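# Unwrap the straw and insert it into the lidded cup

## Task

Slide the straw free of its paper wrapper, then push it through the lid's hole until it reaches the bottom of the cup. Leave the wrapper lying on the table. The cup is not fixed down and must be standing upright at the end.

## Robot and tools

Robot: two arms facing each other across a table. left_arm carries a left hand, and its base is on the +y side at (-0.012, +0.559, 0) m. right_arm carries a right hand, with its base at (-0.014, -0.540, 0) m. Each hand has a thumb and four fingers. Left and right in the arm names are not image sides.

Frames: the scene frame has its origin on the table top, midway between the bases, with +z up and the table at z = 0. Fixed cameras and the table use this frame. Hand poses, velocities and Hand target are reported in each arm's own base frame. Motion offsets run along the axes of that arm's current Hand target.

Hand point: a point 0.05 m in front of the palm. Its +z runs along the straight fingers, which reach 0.06 to 0.07 m past it. Its +y points out of the palm. Its +x points across the palm, away from the thumb on the right hand and toward the thumb on the left hand. A wrist bracket on the little-finger side can strike objects. With the fingers level, the wrist may hang below the hand point and touch the table first.

Row format: each row has 28 numbers in [-1, 1], and all of them must be present even if one arm stays still. The order is: left_arm dx, dy, dz, rx, ry, rz; left hand thumb_turn, thumb_bend, index, middle, ring, little, force_limit, speed; then the same 14 for right_arm. The six pose numbers are an offset, not a pose. They count from the arm's Hand target as it stood when the action or move began, along that target's axes. 1.0 means 0.6 m, or 180 degrees for rx, ry, rz, which together form one rotation vector. Sending six zeros asks again for the current Hand target. Each orientation command is clipped to within 32 degrees of the measured orientation.

Hand numbers are absolute motor targets. -1 is open and +1 is closed. thumb_turn at +1 puts the thumb opposite the fingers. force_limit runs from about 0 N at -1 to 10 N at +1, or 15 N for the two thumb motors. speed rises from nearly 0 at -1 to full speed at +0.48 and stays full up to +1. For a gentle grip, close at speed -0.94 or below. To leave a hand unchanged, repeat the eight numbers from the last row sent to it. A thumb and fingers can enclose objects 0.035 to 0.065 m thick. A motor only starts when its target changes by 0.002 or more. To squeeze harder, raise force_limit and send a target further closed than hand_measured.

Tools:
- execute_actions(actions, cameras): actions is a list of actions. Each action is a table of up to 15 rows, one row per 1/30 s step. A short table holds its last row to fill the 15 steps. Every row counts from the action's starting Hand target, not from the previous row. Images come back only when actions is empty or cameras names them ("all" for all).
- move(target, speed, blend, stop_force, zero, blocking, cameras): drives each hand point along a straight path. target is one 28-number row, or a list of up to 15 rows that all count from the same starting Hand targets. speed is in m/s, from 0.002 to 3.6, default 0.25. blend is in m: corner rounding for a list, where 0 means stop at each target. stop_force is in N, from 3 to 120; an arm's path ends when its wrist feels that much push against its motion. Do not rely on stop_force while the hand turns, or to move away from something it presses on. zero (default true) re-zeros the sensor first. blocking=false returns early but cannot be combined with stop_force. All paths stop after 10 s. The result adds a move: line giving the ending and limits: done, off_target, moving, held or fault. limits=paced means the pose was clipped; limits=held means steps were withheld.
- wait(seconds 0 to 10, cameras): lets the scene run on the last commands.
- stop(cameras): brakes a running move.
- zoom_image(camera, region [x0, y0, x1, y1] pixels, max 504 by 504): enlarges part of the latest image. The camera is one of cam_high, cam_low, cam_left_wrist or cam_right_wrist; each image is 672x504.
- show_instructions(): shows the reference pages.
- zero_wrist_force(arm): tares that arm's wrist sensor.
- finished_scene(scene): ends the scene, given as an integer scene number. It cannot be undone, so call it only when the straw is down in the cup, the wrapper is on the table and the cup is upright.

Results: each arm reports end_effector_position (m), end_effector_quat_wxyz, velocities (m/s, rad/s) and Hand target, which is the base for the next offsets. A hand point often rests short of its target; the next command, even all zeros, asks for the target again. Each hand reports six values each for hand_measured (on the target scale), hand_stopped_by (moving, target, force, stalled, fault) and hand_load_n (fingertip load in N, positive when the finger is pushed open). A lost grip shows as load falling near 0. Wrist force and Wrist torque are in the hand's own axes, with a third line for the peak since the last reading. Joint torques are also listed. Action calls list end_effector_position at some steps.

Avoid:
- Torque faults. Limits are 130 N m for the shoulder and elbow joints and 24.3 N m for each wrist joint.
- Any outside force near 150 N. Either fault freezes the arm for 10 s.
- Overheating motors, which shows first as a MOTOR HOT line.
- Targets even slightly past a firm contact, and fast contacts.
- Letting the arms or hands touch each other.
- Paths that pass near an arm's own base.
- Knocking the loose cup over.
- Dropping or flinging parts, or releasing a part while it moves.
- Letting anything leave the table.

An occasional brief outside push may disturb a loose object.

Each tool is called after ">>>" as a command line: name --argument value for each argument, lists and objects as JSON in quotes; but a table of rows of numbers goes row by row, as --pt "numbers of a row", without its own name.

Reference images:

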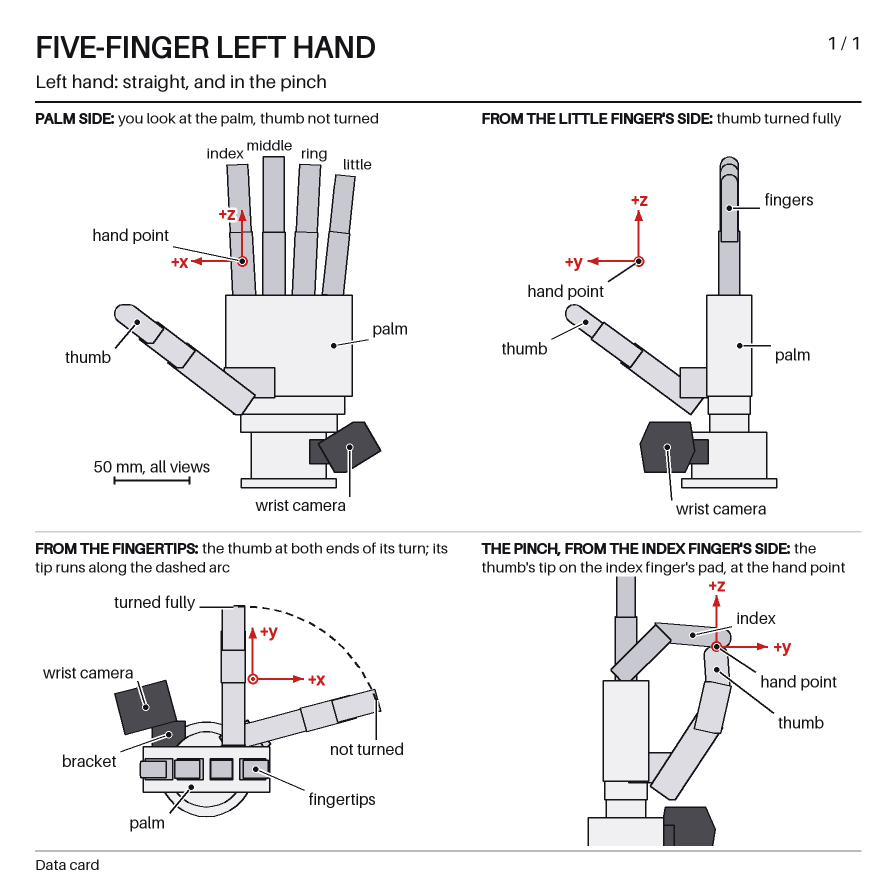

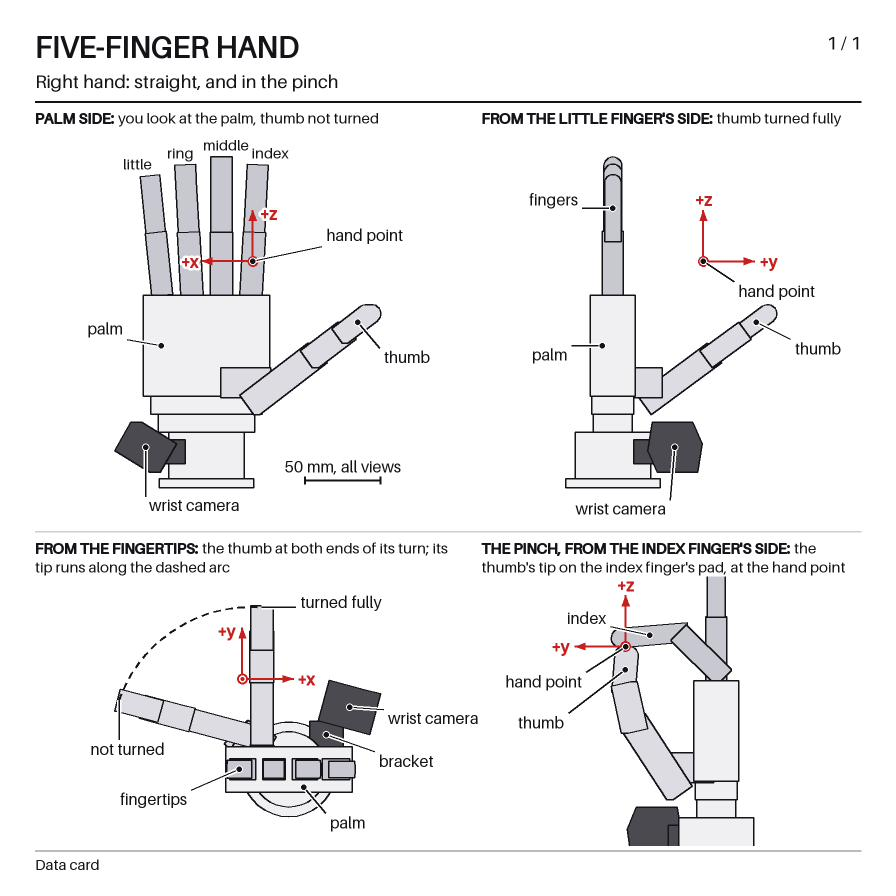

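## Session

>>> execute_actions --actions '[]'

Scene clock: 0.00 s.
left_arm: end_effector_position=(+0.2575, +0.1071, +0.1739) hand_measured=(-1.000, -1.000, -1.000, -1.000, -1.000, -1.000) hand_load_n=(+0.0, +0.0, +0.0, +0.0, +0.0, +0.0) hand_stopped_by=(target, target, target, target, target, target) hand_force_limit=0.00 hand_speed=-0.80 end_effector_quat_wxyz=(-0.017, +0.539, +0.841, -0.030) | right_arm: end_effector_position=(+0.4096, +0.0215, +0.1669) hand_measured=(-1.000, -1.000, -1.000, -1.000, -1.000, -1.000) hand_load_n=(+0.0, +0.0, +0.0, +0.0, +0.0, +0.0) hand_stopped_by=(target, target, target, target, target, target) hand_force_limit=0.00 hand_speed=-0.80 end_effector_quat_wxyz=(-0.145, +0.225, +0.764, +0.586)
Joint positions: left_arm=[3.995 -1.432 -2.135 1.932 -1.595 0.422] | right_arm=[-0.916 -0.824 2.047 1.568 0.904 -2.39]
Joint velocities: within noise
Joint torques (N m): no reading
Wrist force (N): no reading
Wrist torque (N m): no reading
Wrist force, peak (N): no reading
Hand target: left_arm +0.2575, +0.1071, +0.1739; -0.017, +0.539, +0.841, -0.030 | right_arm +0.4096, +0.0215, +0.1669; -0.145, +0.225, +0.764, +0.586

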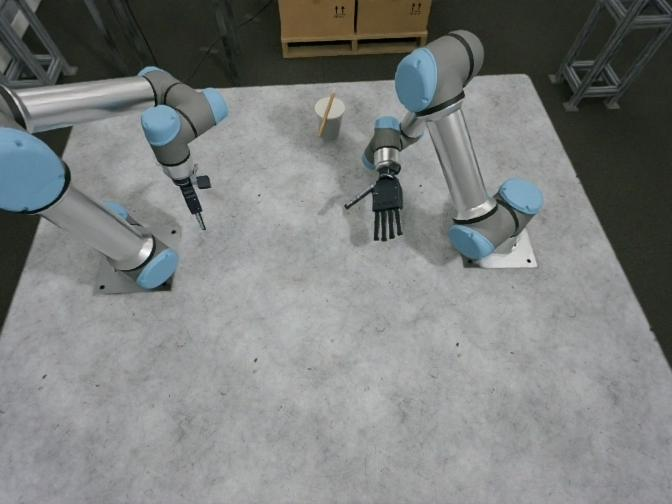

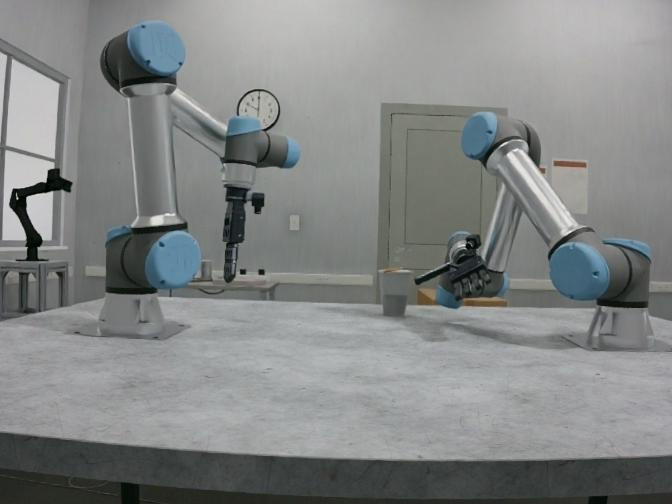

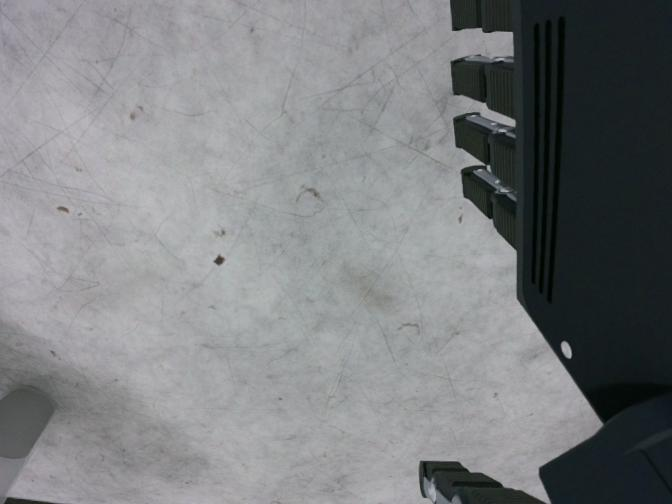

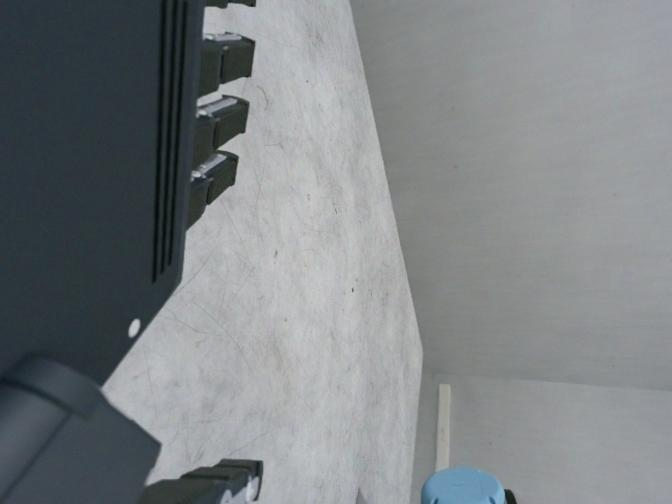

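>>> zoom_image --camera "cam_high" --region '[280, 70, 400, 160]'

>>> zoom_image --camera "cam_low" --region '[350, 240, 450, 330]'

Scaled by 4.200.

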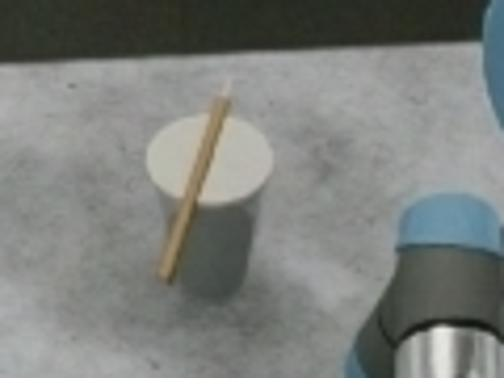

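Scaled by 5.040.

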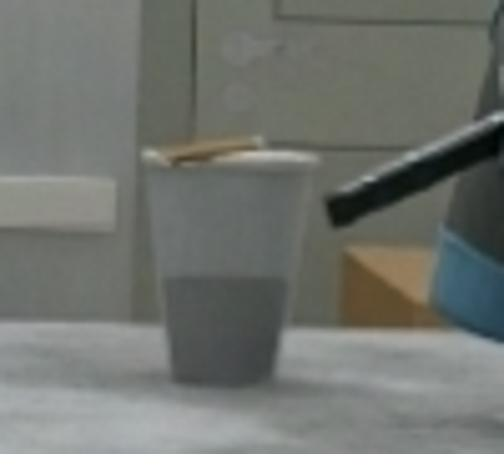

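>>> move --target '[0.244,0.6487,-0.1557,-0.0207,0.0086,0.2181,1,-1,-1,-1,-1,-1,0,0.2,0.2515,0.2087,-0.4625,-0.6061,-0.2792,0.2952,1,-1,-1,-1,-1,-1,0,0.2]' --speed 0.45 --cameras '["all"]'

Scene clock: 322.47 s.
left_arm: end_effector_position=(+0.4140, +0.2640, +0.2084) hand_measured=(+1.000, -1.000, -1.000, -1.000, -1.000, -1.000) hand_load_n=(+0.0, +0.0, +0.0, +0.0, +0.0, +0.0) hand_stopped_by=(target, target, target, target, target, target) hand_force_limit=0.00 hand_speed=0.20 end_effector_quat_wxyz=(-0.008, +0.682, +0.731, -0.015) | right_arm: end_effector_position=(+0.3754, -0.0752, +0.2798) hand_measured=(+1.000, -1.000, -1.000, -1.000, -1.000, -1.000) hand_load_n=(+0.0, +0.0, +0.0, +0.0, +0.0, +0.0) hand_stopped_by=(target, target, target, target, target, target) hand_force_limit=0.00 hand_speed=0.20 end_effector_quat_wxyz=(-0.007, +0.518, +0.405, +0.753)
Joint positions: left_arm=[4.022 -1.89 -1.532 1.822 -1.589 0.81] | right_arm=[-1.526 -1.018 2.749 1.636 0.641 -2.408]
Joint torques (N m): left_arm=[-2.16 25.58 9.41 -0.59 1 -1.51] | right_arm=[-1.01 -9.34 7.59 -2.49 2.1 -0.88]
Wrist force (N): left_arm=[0.2 -0.2 -0.2] | right_arm=[-0.1 0.2 0.5]
Wrist torque (N m): left_arm=[0.02 -0.05 0.07] | right_arm=[0.10 0.00 -0.16]
Wrist force, peak (N): left_arm=[0.9 0.7 -0.1] | right_arm=[3.2 0.7 0.4]
Hand target: left_arm +0.4140, +0.2640, +0.2084; -0.008, +0.682, +0.731, -0.015 (not the last commanded pose) | right_arm +0.3754, -0.0752, +0.2798; -0.007, +0.518, +0.405, +0.753 (not the last commanded pose)
Off the commanded pose: left_arm 0.202 m, 19 deg | right_arm 0.187 m, 72 deg.
move: held (right_arm; a check stopped the path), off_target (left_arm; braked when a check withheld steps of right_arm); limits=held
pose unreachable (right arm): on one or more control steps of this call, first in action 0 (counted from 0), this arm could not follow its commanded pose, so it was not sent that pose on those steps. It may still have moved: this result reports where it is.
cause: moving toward the commanded pose would bring two parts of the arm too close to each other (joints 3 (elbow) to 6 (wrist 3) lie between them).
camera_calibration:
cam_left_wrist: T_world_to_cam=[[-0.983905, 0.178683, -0.00175507, 0.361294], [0.156943, 0.868807, 0.469621, -0.388371], [0.0854379, 0.461787, -0.882867, 0.142042], [0, 0, 0, 1]] pos_world=[0.404295, 0.20727, 0.308426]
cam_right_wrist: T_world_to_cam=[[0.30272, -0.499245, 0.811859, -0.37069], [0.123636, -0.824059, -0.552848, 0.0489792], [0.945026, 0.267733, -0.187734, -0.170135], [0, 0, 0, 1]] pos_world=[0.266941, -0.0991526, 0.296085]

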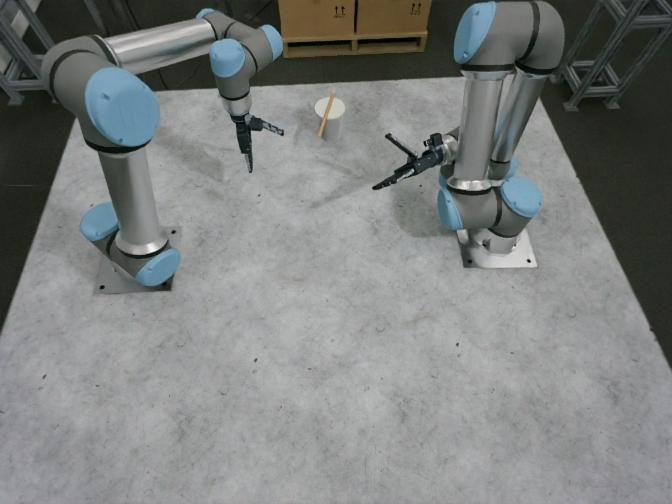

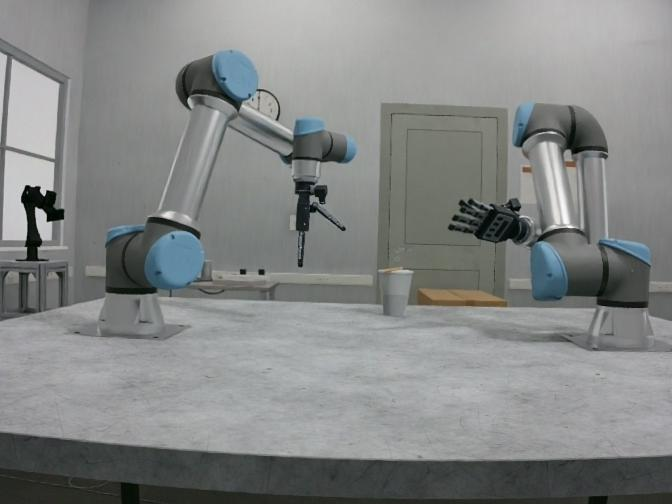

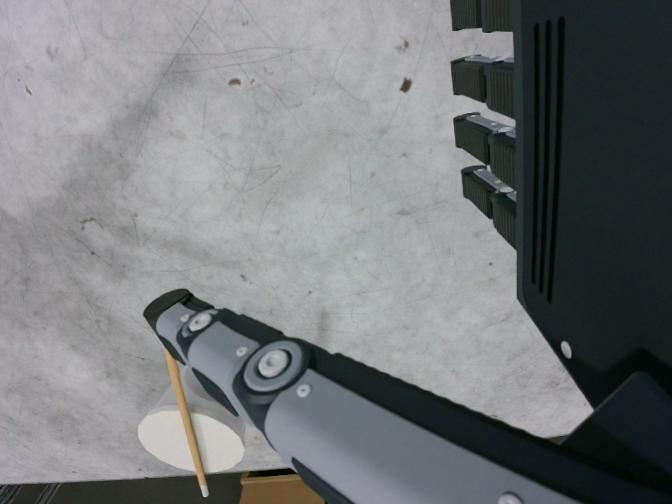

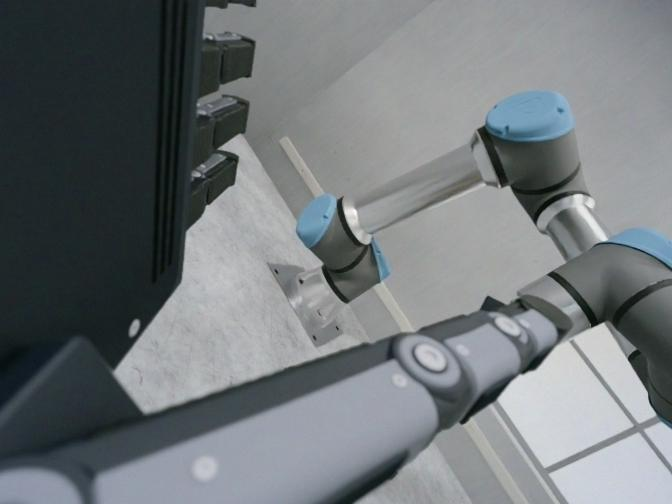

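>>> move --target '[0.2329,0.2721,-0.0303,-0.0099,0.0045,0.1030,1,-1,-1,-1,-1,-1,0,0.2,-0.0073,0.5628,-0.374,-0.3468,-0.1583,0.1579,1,-1,-1,-1,-1,-1,0,0.2]' --speed 0.4 --cameras '["all"]'

Scene clock: 359.13 s.
left_arm: end_effector_position=(+0.5675, +0.4150, +0.2200) hand_measured=(+1.000, -1.000, -1.000, -1.000, -1.000, -1.000) hand_load_n=(+0.0, +0.0, +0.0, +0.0, +0.5, +0.0) hand_stopped_by=(target, target, target, target, target, target) hand_force_limit=0.00 hand_speed=0.20 end_effector_quat_wxyz=(+0.000, +0.791, +0.612, +0.000) | right_arm: end_effector_position=(+0.3488, -0.4422, +0.4501) hand_measured=(+1.000, -1.000, -1.000, -1.000, -1.000, -1.000) hand_load_n=(+0.0, +0.0, +0.0, +0.0, +0.0, +0.0) hand_stopped_by=(target, target, target, target, target, target) hand_force_limit=0.00 hand_speed=0.20 end_effector_quat_wxyz=(+0.178, +0.685, -0.177, +0.684) end_effector_velocity=(-0.001, +0.000, +0.001) end_effector_angular_velocity=(-0.003, -0.002, -0.003)
Joint positions: left_arm=[4.024 -2.492 -0.52 1.442 -1.571 1.136] | right_arm=[-1.476 -1.698 2.241 2.599 -0.601 -1.572]
Joint velocities: left_arm=[within noise] | right_arm=[-0.001 0.001 0 -0.006 -0.002 0.003]
Joint torques (N m): left_arm=[-7.26 45.32 24.72 -2.05 -2.59 -0.82] | right_arm=[1.91 -14 -13.26 -3.57 -1.52 1.54]
Wrist force (N): left_arm=[0.3 -0.1 -0.4] | right_arm=[0.7 -0.4 0.6]
Wrist torque (N m): left_arm=[0.02 -0.06 0.03] | right_arm=[0.08 -0.08 -0.25]
Wrist force, peak (N): left_arm=[-0.6 -0.9 0.0] | right_arm=[2.2 1.3 0.6]
Hand target: left_arm +0.5676, +0.4150, +0.2201; +0.000, +0.791, +0.612, +0.000 | right_arm +0.3488, -0.4422, +0.4501; +0.178, +0.685, -0.177, +0.684
Off the commanded pose: left_arm 0.000 m, 0 deg | right_arm 0.000 m, 0 deg.
move: done
camera_calibration:
cam_left_wrist: T_world_to_cam=[[-0.875417, 0.482364, -0.0311583, 0.304281], [0.408988, 0.773523, 0.48414, -0.655873], [0.257633, 0.411081, -0.874436, -0.00912183], [0, 0, 0, 1]] pos_world=[0.536967, 0.364309, 0.319038]
cam_right_wrist: T_world_to_cam=[[-0.433038, -0.852014, 0.294194, -0.350443], [-0.558744, -0.00238069, -0.829337, 0.569862], [0.707306, -0.523514, -0.475027, -0.152351], [0, 0, 0, 1]] pos_world=[0.274411, -0.376983, 0.503335]

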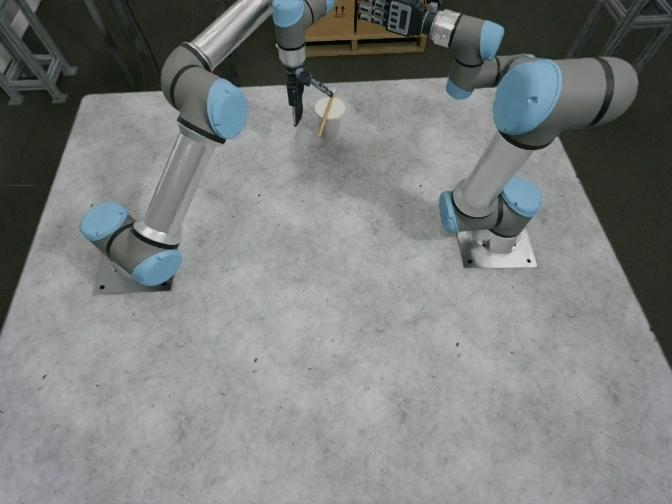

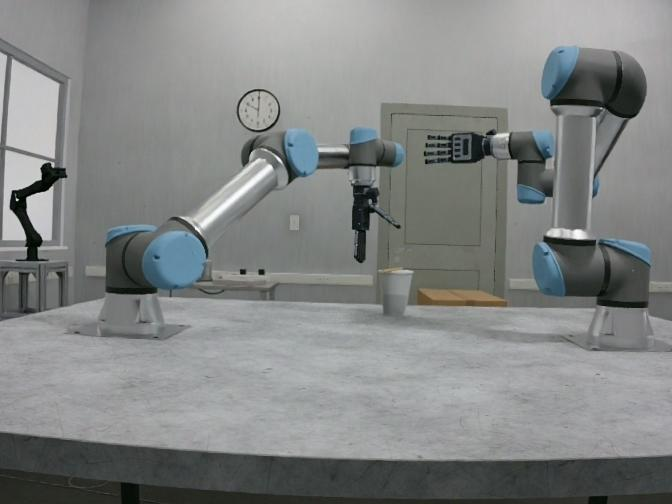

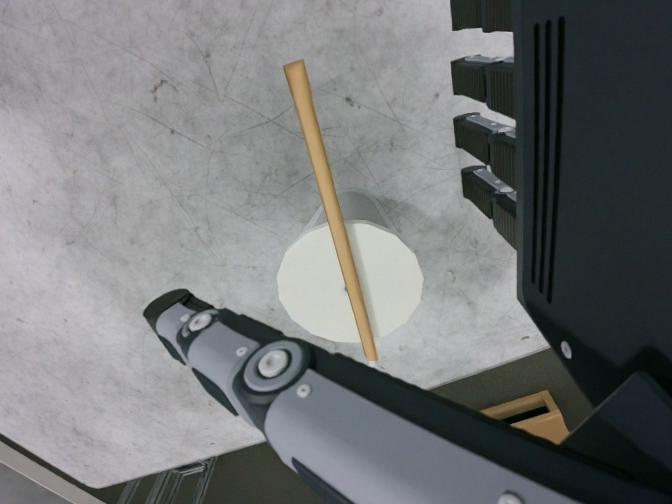

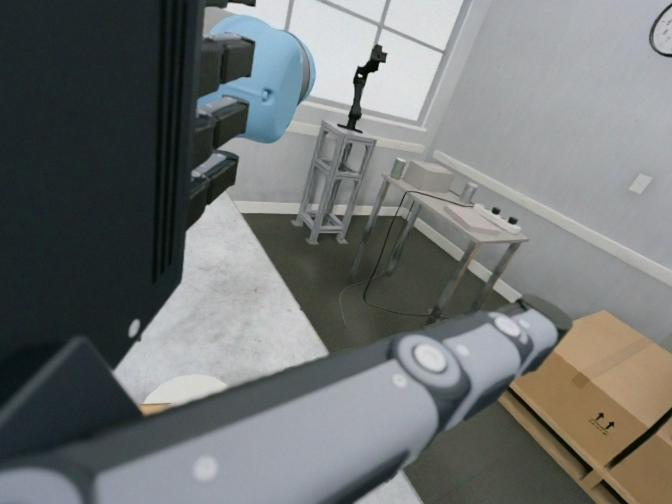

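>>> zoom_image --camera "cam_left_wrist" --region '[260, 180, 440, 380]'

Scaled by 2.520.

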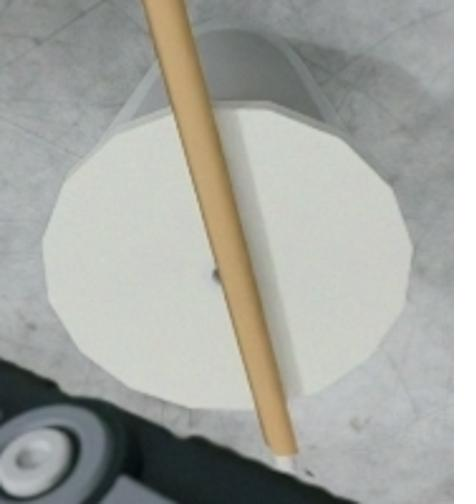

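>>> move --target '[-0.0333,0.015,0.1333,0,0,0,1,-1,-1,-1,-1,-1,0,0.2,0,0,0,0,0,0,1,-1,-1,-1,-1,-1,0,0.2]' --speed 0.2 --cameras '["cam_left_wrist","cam_low","cam_high"]'

>>> zoom_image --camera "cam_left_wrist" --region '[240, 150, 480, 400]'

>>> zoom_image --camera "cam_low" --region '[330, 180, 450, 330]'

Scene clock: 388.87 s.
left_arm: end_effector_position=(+0.5713, +0.3934, +0.1402) hand_measured=(+1.000, -1.000, -1.000, -1.000, -1.000, -1.000) hand_load_n=(+0.0, +0.0, +0.0, +0.0, +0.0, -0.5) hand_stopped_by=(target, target, target, target, target, target) hand_force_limit=0.00 hand_speed=0.20 end_effector_quat_wxyz=(+0.000, +0.791, +0.612, +0.000) | right_arm: end_effector_position=(+0.3488, -0.4422, +0.4501) hand_measured=(+1.000, -1.000, -1.000, -1.000, -1.000, -1.000) hand_load_n=(+0.0, +0.0, +0.0, +0.0, +0.0, +0.0) hand_stopped_by=(target, target, target, target, target, target) hand_force_limit=0.00 hand_speed=0.20 end_effector_quat_wxyz=(+0.178, +0.685, -0.177, +0.684)
Joint positions: left_arm=[3.997 -2.449 -0.804 1.682 -1.571 1.109] | right_arm=[-1.476 -1.698 2.241 2.599 -0.602 -1.572]
Joint torques (N m): left_arm=[11.45 47.43 10.69 -1.52 1.89 1.9] | right_arm=[5.55 -5.11 -10.73 -2.43 -1.45 1.95]
Wrist force (N): left_arm=[0.1 -0.5 -0.1] | right_arm=[0.4 -0.4 0.5]
Wrist torque (N m): left_arm=[-0.03 -0.02 0.03] | right_arm=[0.09 -0.03 -0.27]
Wrist force, peak (N): left_arm=[0.8 -0.4 -1.8] | right_arm=[0.8 -0.8 0.6]
Hand target: left_arm +0.5713, +0.3934, +0.1401; +0.000, +0.791, +0.612, +0.000 | right_arm +0.3488, -0.4422, +0.4501; +0.178, +0.685, -0.177, +0.684
Off the commanded pose: left_arm 0.000 m, 0 deg | right_arm 0.000 m, 0 deg.
move: done
camera_calibration:
cam_left_wrist: T_world_to_cam=[[-0.875315, 0.482543, -0.0312424, 0.315356], [0.409088, 0.773421, 0.484218, -0.602082], [0.257819, 0.411062, -0.87439, -0.0710817], [0, 0, 0, 1]] pos_world=[0.540666, 0.342709, 0.239238]
Images, in order (width x height): cam_high 672x504, cam_low 672x504, cam_left_wrist 672x504.

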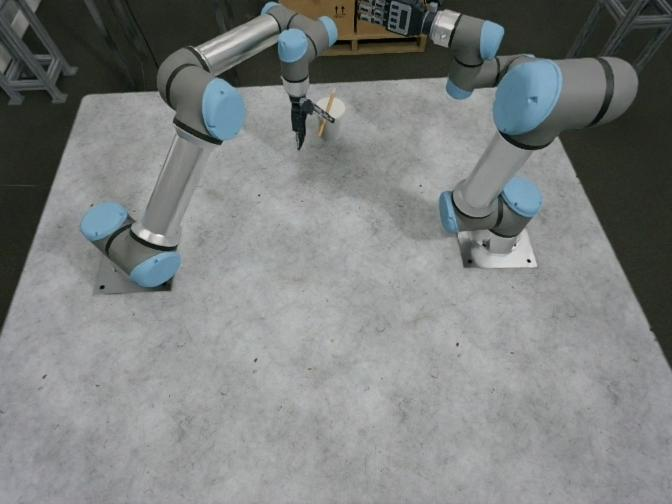

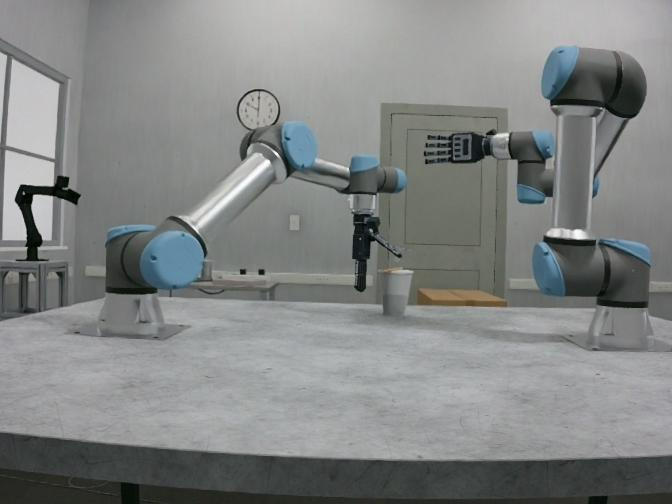

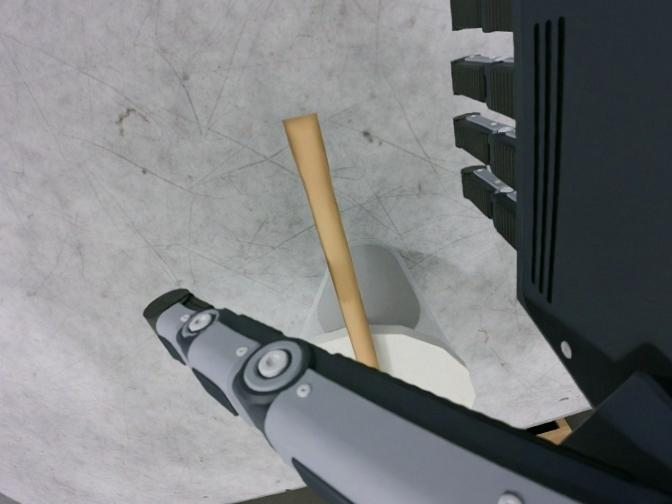

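Scaled by 2.016.

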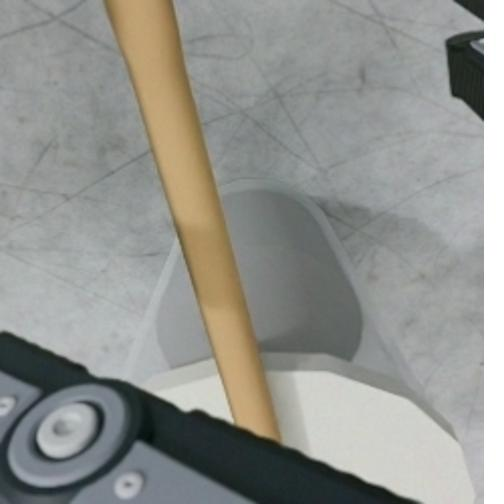

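Scaled by 3.360.

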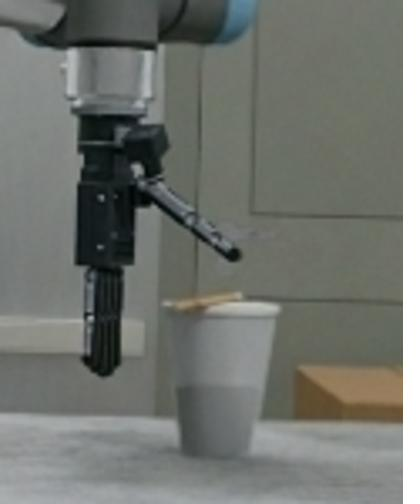

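>>> move --target '[0,0,0.0083,0,0,0,1,-0.05,-0.2,-0.2,-1,-1,0,0.2,0,0,0,0,0,0,1,-1,-1,-1,-1,-1,0,0.2]' --speed 0.1 --cameras '["cam_left_wrist"]'

>>> zoom_image --camera "cam_left_wrist" --region '[220, 120, 500, 400]'

Scene clock: 424.23 s.
left_arm: end_effector_position=(+0.5713, +0.3934, +0.1350) hand_measured=(+1.000, -0.050, -0.200, -0.200, -1.000, -1.000) hand_load_n=(+0.0, +0.0, +0.0, +0.0, +0.0, +0.0) hand_stopped_by=(target, target, target, target, target, target) hand_force_limit=0.00 hand_speed=0.20 end_effector_quat_wxyz=(+0.000, +0.791, +0.612, +0.000) | right_arm: end_effector_position=(+0.3488, -0.4422, +0.4501) hand_measured=(+1.000, -1.000, -1.000, -1.000, -1.000, -1.000) hand_load_n=(+0.0, +0.0, +0.0, +0.0, +0.0, +0.0) hand_stopped_by=(target, target, target, target, target, target) hand_force_limit=0.00 hand_speed=0.20 end_effector_quat_wxyz=(+0.178, +0.685, -0.177, +0.684)
Joint positions: left_arm=[3.997 -2.451 -0.814 1.694 -1.571 1.109] | right_arm=[-1.476 -1.698 2.241 2.599 -0.602 -1.572]
Joint torques (N m): left_arm=[9.6 45.17 17.86 -3.5 -2.14 1.77] | right_arm=[5.91 -12 -11.41 1.03 -1.52 0.04]
Wrist force (N): left_arm=[0.0 -0.1 0.0] | right_arm=[0.4 -0.5 0.7]
Wrist torque (N m): left_arm=[0.02 0.00 0.00] | right_arm=[0.07 -0.05 -0.27]
Wrist force, peak (N): left_arm=[0.0 -0.3 0.4] | right_arm=[0.8 -0.6 0.6]
Hand target: left_arm +0.5713, +0.3934, +0.1351; +0.000, +0.791, +0.612, +0.000 | right_arm +0.3488, -0.4422, +0.4501; +0.178, +0.685, -0.177, +0.684
Off the commanded pose: left_arm 0.000 m, 0 deg | right_arm 0.000 m, 0 deg.
move: done
camera_calibration:
cam_left_wrist: T_world_to_cam=[[-0.875382, 0.48243, -0.0311112, 0.315238], [0.409077, 0.7735, 0.484101, -0.599558], [0.257609, 0.411047, -0.874459, -0.075493], [0, 0, 0, 1]] pos_world=[0.540667, 0.342709, 0.234039]
Images, in order (width x height): cam_left_wrist 672x504.

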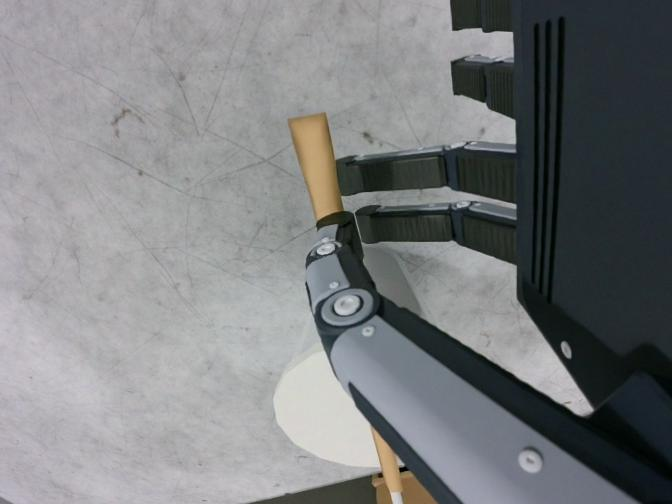

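Scaled by 1.800.

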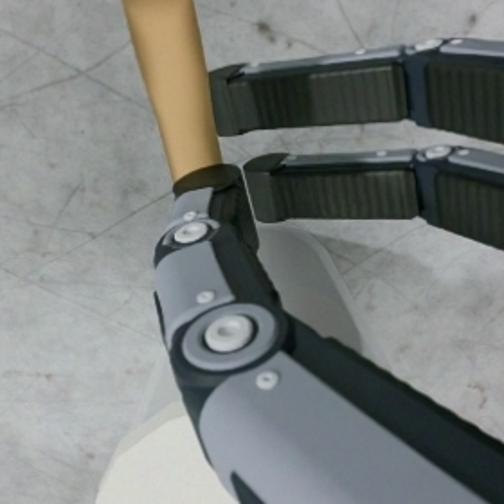

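>>> move --target '[0,0,0,0,0,0,1,-0.05,0.4,0.4,-1,-1,-0.1,-0.9,0,0,0,0,0,0,1,-1,-1,-1,-1,-1,0,0.2]' --cameras '["cam_left_wrist"]'

>>> zoom_image --camera "cam_left_wrist" --region '[220, 120, 500, 400]'

Scene clock: 431.83 s.
left_arm: end_effector_position=(+0.5713, +0.3934, +0.1351) hand_measured=(+1.000, -0.050, +0.152, +0.142, -1.000, -1.000) hand_load_n=(-0.5, +0.0, +5.0, +5.0, +0.0, +0.0) hand_stopped_by=(target, target, force, force, target, target) hand_force_limit=-0.10 hand_speed=-0.90 end_effector_quat_wxyz=(+0.000, +0.791, +0.612, +0.000) | right_arm: end_effector_position=(+0.3488, -0.4422, +0.4501) hand_measured=(+1.000, -1.000, -1.000, -1.000, -1.000, -1.000) hand_load_n=(+0.0, +0.0, +0.0, +0.0, +0.0, +0.0) hand_stopped_by=(target, target, target, target, target, target) hand_force_limit=0.00 hand_speed=0.20 end_effector_quat_wxyz=(+0.178, +0.685, -0.177, +0.684)
Joint positions: left_arm=[3.997 -2.451 -0.813 1.694 -1.571 1.109] | right_arm=[-1.476 -1.698 2.241 2.599 -0.602 -1.572]
Joint torques (N m): left_arm=[10.74 49.45 26.58 -3.55 -0.41 1.91] | right_arm=[5.99 -19.41 -11.67 1.17 -1.48 0.13]
Wrist force (N): left_arm=[0.0 -0.1 0.0] | right_arm=[0.5 -0.6 0.5]
Wrist torque (N m): left_arm=[0.04 -0.02 0.01] | right_arm=[0.06 -0.04 -0.27]
Wrist force, peak (N): left_arm=[0.3 -0.4 -0.1] | right_arm=[0.9 -0.7 0.5]
Hand target: left_arm +0.5713, +0.3934, +0.1351; +0.000, +0.791, +0.612, +0.000 | right_arm +0.3488, -0.4422, +0.4501; +0.178, +0.685, -0.177, +0.684
Off the commanded pose: left_arm 0.000 m, 0 deg | right_arm 0.000 m, 0 deg.
move: done
camera_calibration:
cam_left_wrist: T_world_to_cam=[[-0.875395, 0.482399, -0.0312346, 0.315287], [0.408977, 0.773507, 0.484175, -0.599571], [0.257726, 0.41107, -0.874413, -0.0754874], [0, 0, 0, 1]] pos_world=[0.540666, 0.342709, 0.234138]
Images, in order (width x height): cam_left_wrist 672x504.

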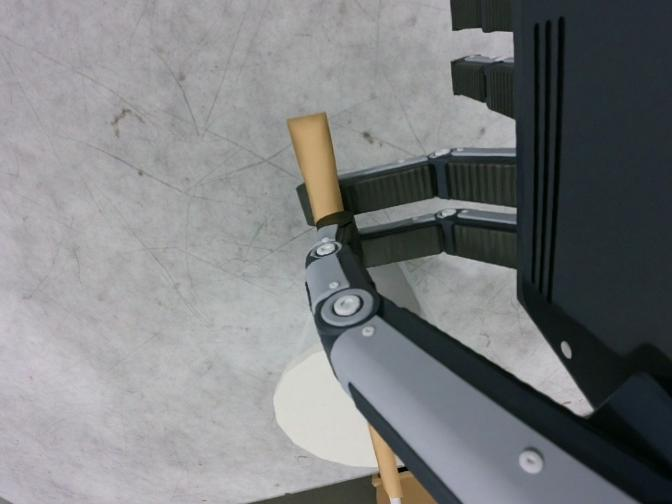

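Scaled by 1.800.

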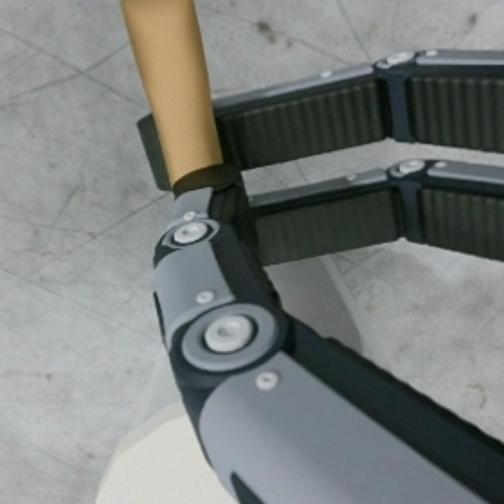

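>>> move --pt "0 0 -0.1333 0 0 0 1 -0.05 0.4 0.4 -1 -1 -0.1 -0.9 0 0 0 0 0 0 1 -1 -1 -1 -1 -1 0 0.2" --pt "-0.0322 -0.0622 -0.2082 -0.1719 0.4785 0.1719 1 -0.05 0.4 0.4 -1 -1 -0.1 -0.9 0 0 0 0 0 0 1 -1 -1 -1 -1 -1 0 0.2" --pt "-0.0322 -0.0622 -0.2082 -0.1719 0.4785 0.1719 1 -0.05 0.4 0.4 -1 -1 -0.1 -0.9 -0.0335 -0.3415 0.0730 0 0 0 1 -1 -1 -1 -1 -1 0 0.2" --speed '[0.2,0.35,0.35]' --blend '[0.03,0.02,0]' --cameras '["all"]'

>>> zoom_image --camera "cam_right_wrist" --region '[220, 120, 500, 400]'

Scene clock: 490.40 s.
left_arm: end_effector_position=(+0.5303, +0.3840, +0.2600) hand_measured=(+1.000, -0.050, +0.152, +0.142, -1.000, -1.000) hand_load_n=(-0.5, +0.0, +4.5, +5.0, +0.0, +0.0) hand_stopped_by=(target, target, force, force, target, target) hand_force_limit=-0.10 hand_speed=-0.90 end_effector_quat_wxyz=(-0.218, +0.672, +0.218, +0.673) | right_arm: end_effector_position=(+0.4866, -0.2843, +0.4298) hand_measured=(+1.000, -1.000, -1.000, -1.000, -1.000, -1.000) hand_load_n=(+0.0, +0.0, +0.0, +0.0, +0.0, +0.0) hand_stopped_by=(target, target, target, target, target, target) hand_force_limit=0.00 hand_speed=0.20 end_effector_quat_wxyz=(+0.178, +0.685, -0.177, +0.684)
Joint positions: left_arm=[4.248 -1.771 -2.063 3.835 -1.092 1.571] | right_arm=[-0.79 -1.65 2.262 2.53 -1.288 -1.572]
Joint torques (N m): left_arm=[-7.79 28.37 26.71 3.05 2.06 1.76] | right_arm=[5.9 -18.56 -14.55 0.98 -1.27 -1.74]
Wrist force (N): left_arm=[0.7 -0.3 0.3] | right_arm=[0.6 -0.5 0.5]
Wrist torque (N m): left_arm=[0.23 -0.03 -0.15] | right_arm=[0.09 -0.03 -0.33]
Wrist force, peak (N): left_arm=[0.2 -0.1 2.2] | right_arm=[0.4 -3.0 1.0]
Hand target: left_arm +0.5303, +0.3840, +0.2600; -0.218, +0.672, +0.218, +0.673 | right_arm +0.4866, -0.2843, +0.4298; +0.178, +0.685, -0.177, +0.684
Off the commanded pose: left_arm 0.000 m, 0 deg | right_arm 0.000 m, 0 deg.
move: done
camera_calibration:
cam_left_wrist: T_world_to_cam=[[-0.543159, 0.802193, 0.24792, -0.0837543], [-0.273642, -0.448278, 0.85098, 0.0997606], [0.793788, 0.394376, 0.463, -0.577448], [0, 0, 0, 1]] pos_world=[0.440178, 0.339639, 0.203229]
cam_right_wrist: T_world_to_cam=[[-0.432961, -0.852066, 0.294158, -0.150389], [-0.558652, -0.00246436, -0.829399, 0.630233], [0.707427, -0.523429, -0.474941, -0.1769], [0, 0, 0, 1]] pos_world=[0.412111, -0.219183, 0.482936]

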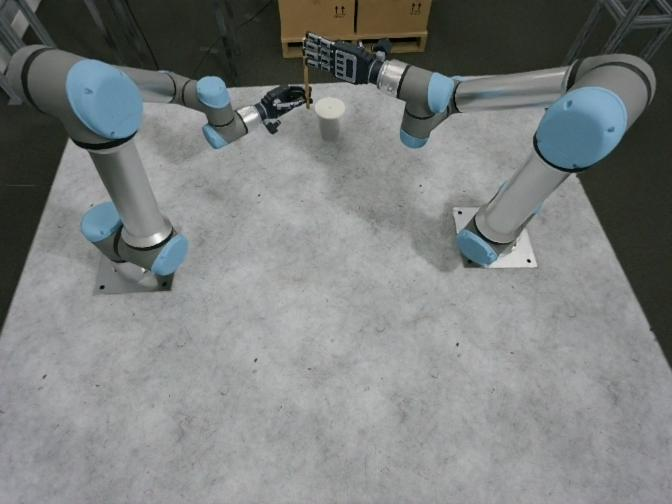

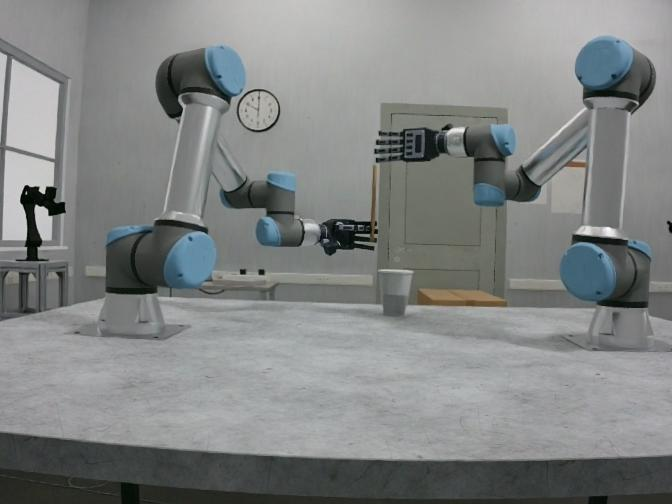

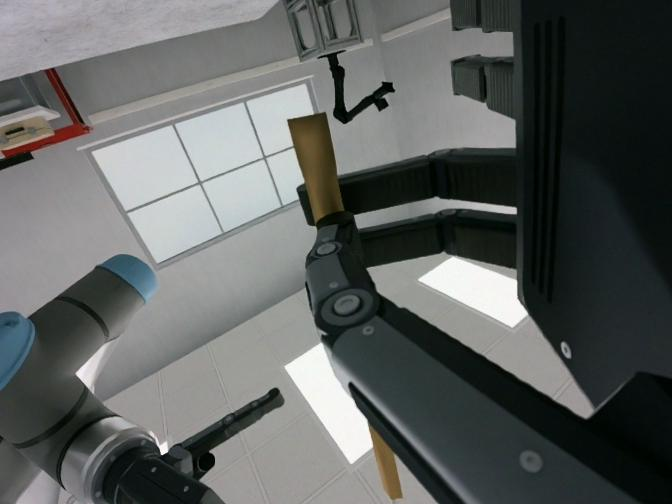

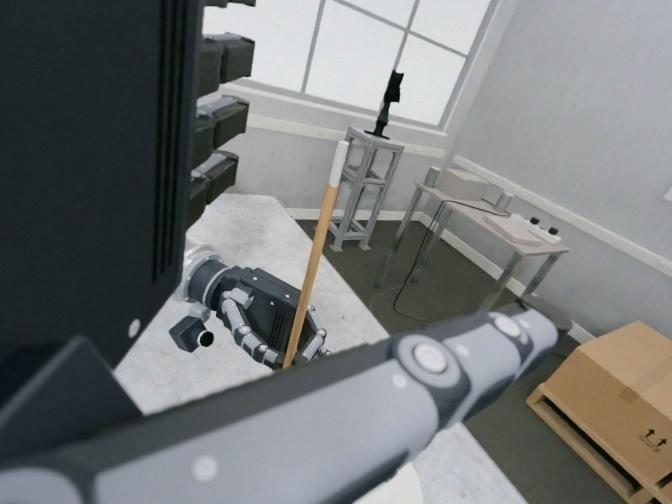

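Scaled by 1.800.

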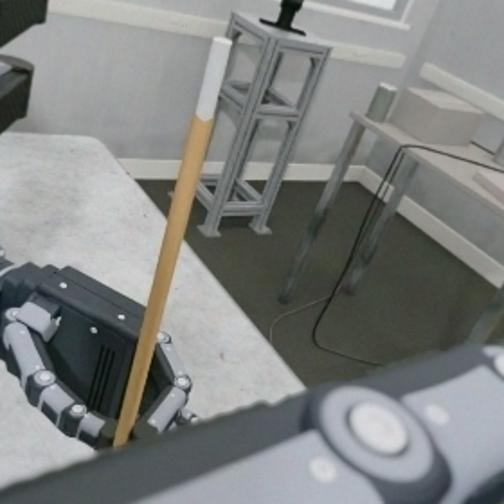

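>>> move --target '[0,0,0,0,0,0,1,-0.05,0.4,0.4,-1,-1,-0.1,-0.9,-0.0313,-0.0133,0.17,0,0,0,1,-1,-1,-1,-1,-1,0,0.2]' --speed 0.2 --cameras '["cam_right_wrist","cam_left_wrist"]'

>>> zoom_image --camera "cam_right_wrist" --region '[220, 120, 500, 400]'

Scene clock: 515.60 s.
left_arm: end_effector_position=(+0.5303, +0.3840, +0.2600) hand_measured=(+1.000, -0.050, +0.152, +0.142, -1.000, -1.000) hand_load_n=(-0.5, +0.5, +4.5, +5.0, +0.0, +0.5) hand_stopped_by=(target, target, force, force, target, target) hand_force_limit=-0.10 hand_speed=-0.90 end_effector_quat_wxyz=(-0.218, +0.672, +0.218, +0.673) | right_arm: end_effector_position=(+0.5796, -0.3268, +0.4110) hand_measured=(+1.000, -1.000, -1.000, -1.000, -1.000, -1.000) hand_load_n=(+0.0, +0.0, +0.0, +0.0, -0.5, +0.0) hand_stopped_by=(target, target, target, target, target, target) hand_force_limit=0.00 hand_speed=0.20 end_effector_quat_wxyz=(+0.178, +0.685, -0.177, +0.684)
Joint positions: left_arm=[4.248 -1.771 -2.063 3.835 -1.092 1.571] | right_arm=[-0.697 -1.371 2.019 2.493 -1.381 -1.572]
Joint torques (N m): left_arm=[-7.28 29.18 28.6 2.68 2.23 1.73] | right_arm=[-6.9 -17.04 -23.85 -0.33 1.76 0.83]
Wrist force (N): left_arm=[0.8 -0.5 0.4] | right_arm=[0.4 -0.5 0.4]
Wrist torque (N m): left_arm=[0.20 -0.04 -0.15] | right_arm=[0.06 0.00 -0.35]
Wrist force, peak (N): left_arm=[1.0 -0.3 0.5] | right_arm=[0.2 -0.7 2.0]
Hand target: left_arm +0.5303, +0.3840, +0.2600; -0.218, +0.672, +0.218, +0.673 | right_arm +0.5796, -0.3269, +0.4110; +0.178, +0.685, -0.177, +0.684
Off the commanded pose: left_arm 0.000 m, 0 deg | right_arm 0.000 m, 0 deg.
move: done
camera_calibration:
cam_left_wrist: T_world_to_cam=[[-0.543159, 0.802193, 0.24792, -0.0837543], [-0.273642, -0.448278, 0.85098, 0.0997606], [0.793788, 0.394376, 0.463, -0.577448], [0, 0, 0, 1]] pos_world=[0.440178, 0.339639, 0.203229]
cam_right_wrist: T_world_to_cam=[[-0.433054, -0.852014, 0.294171, -0.140752], [-0.558732, -0.00235663, -0.829345, 0.666533], [0.707306, -0.523514, -0.475027, -0.273787], [0, 0, 0, 1]] pos_world=[0.505111, -0.261683, 0.464135]
Images, in order (width x height): cam_left_wrist 672x504, cam_right_wrist 672x504.

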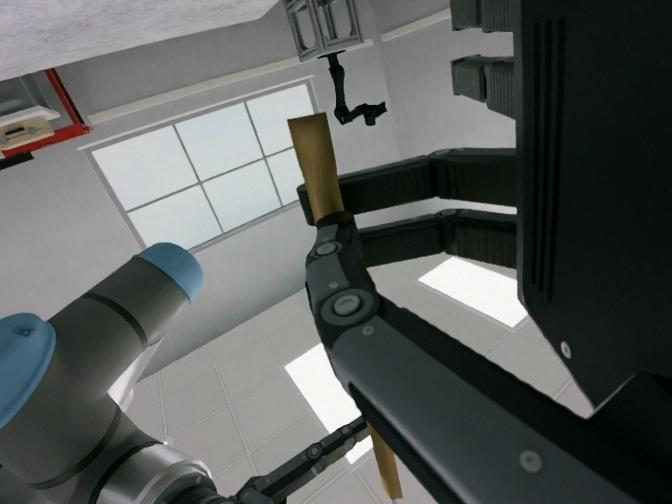

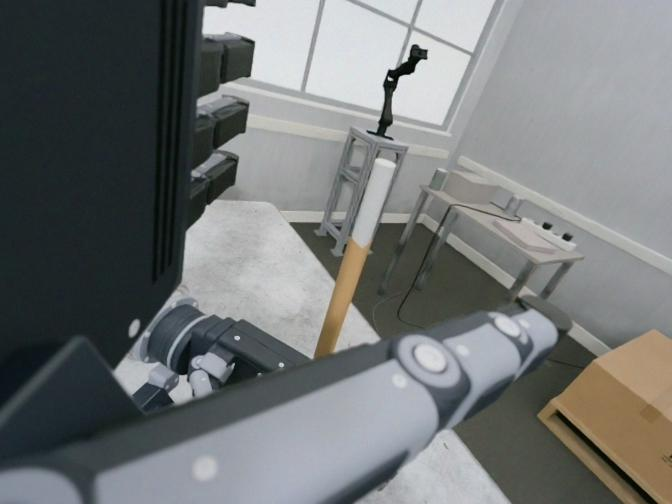

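Scaled by 1.800.

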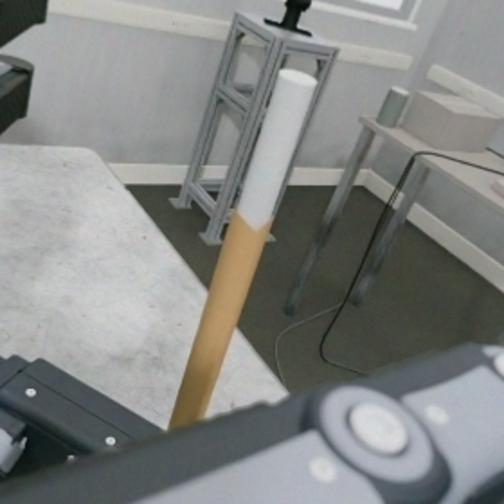

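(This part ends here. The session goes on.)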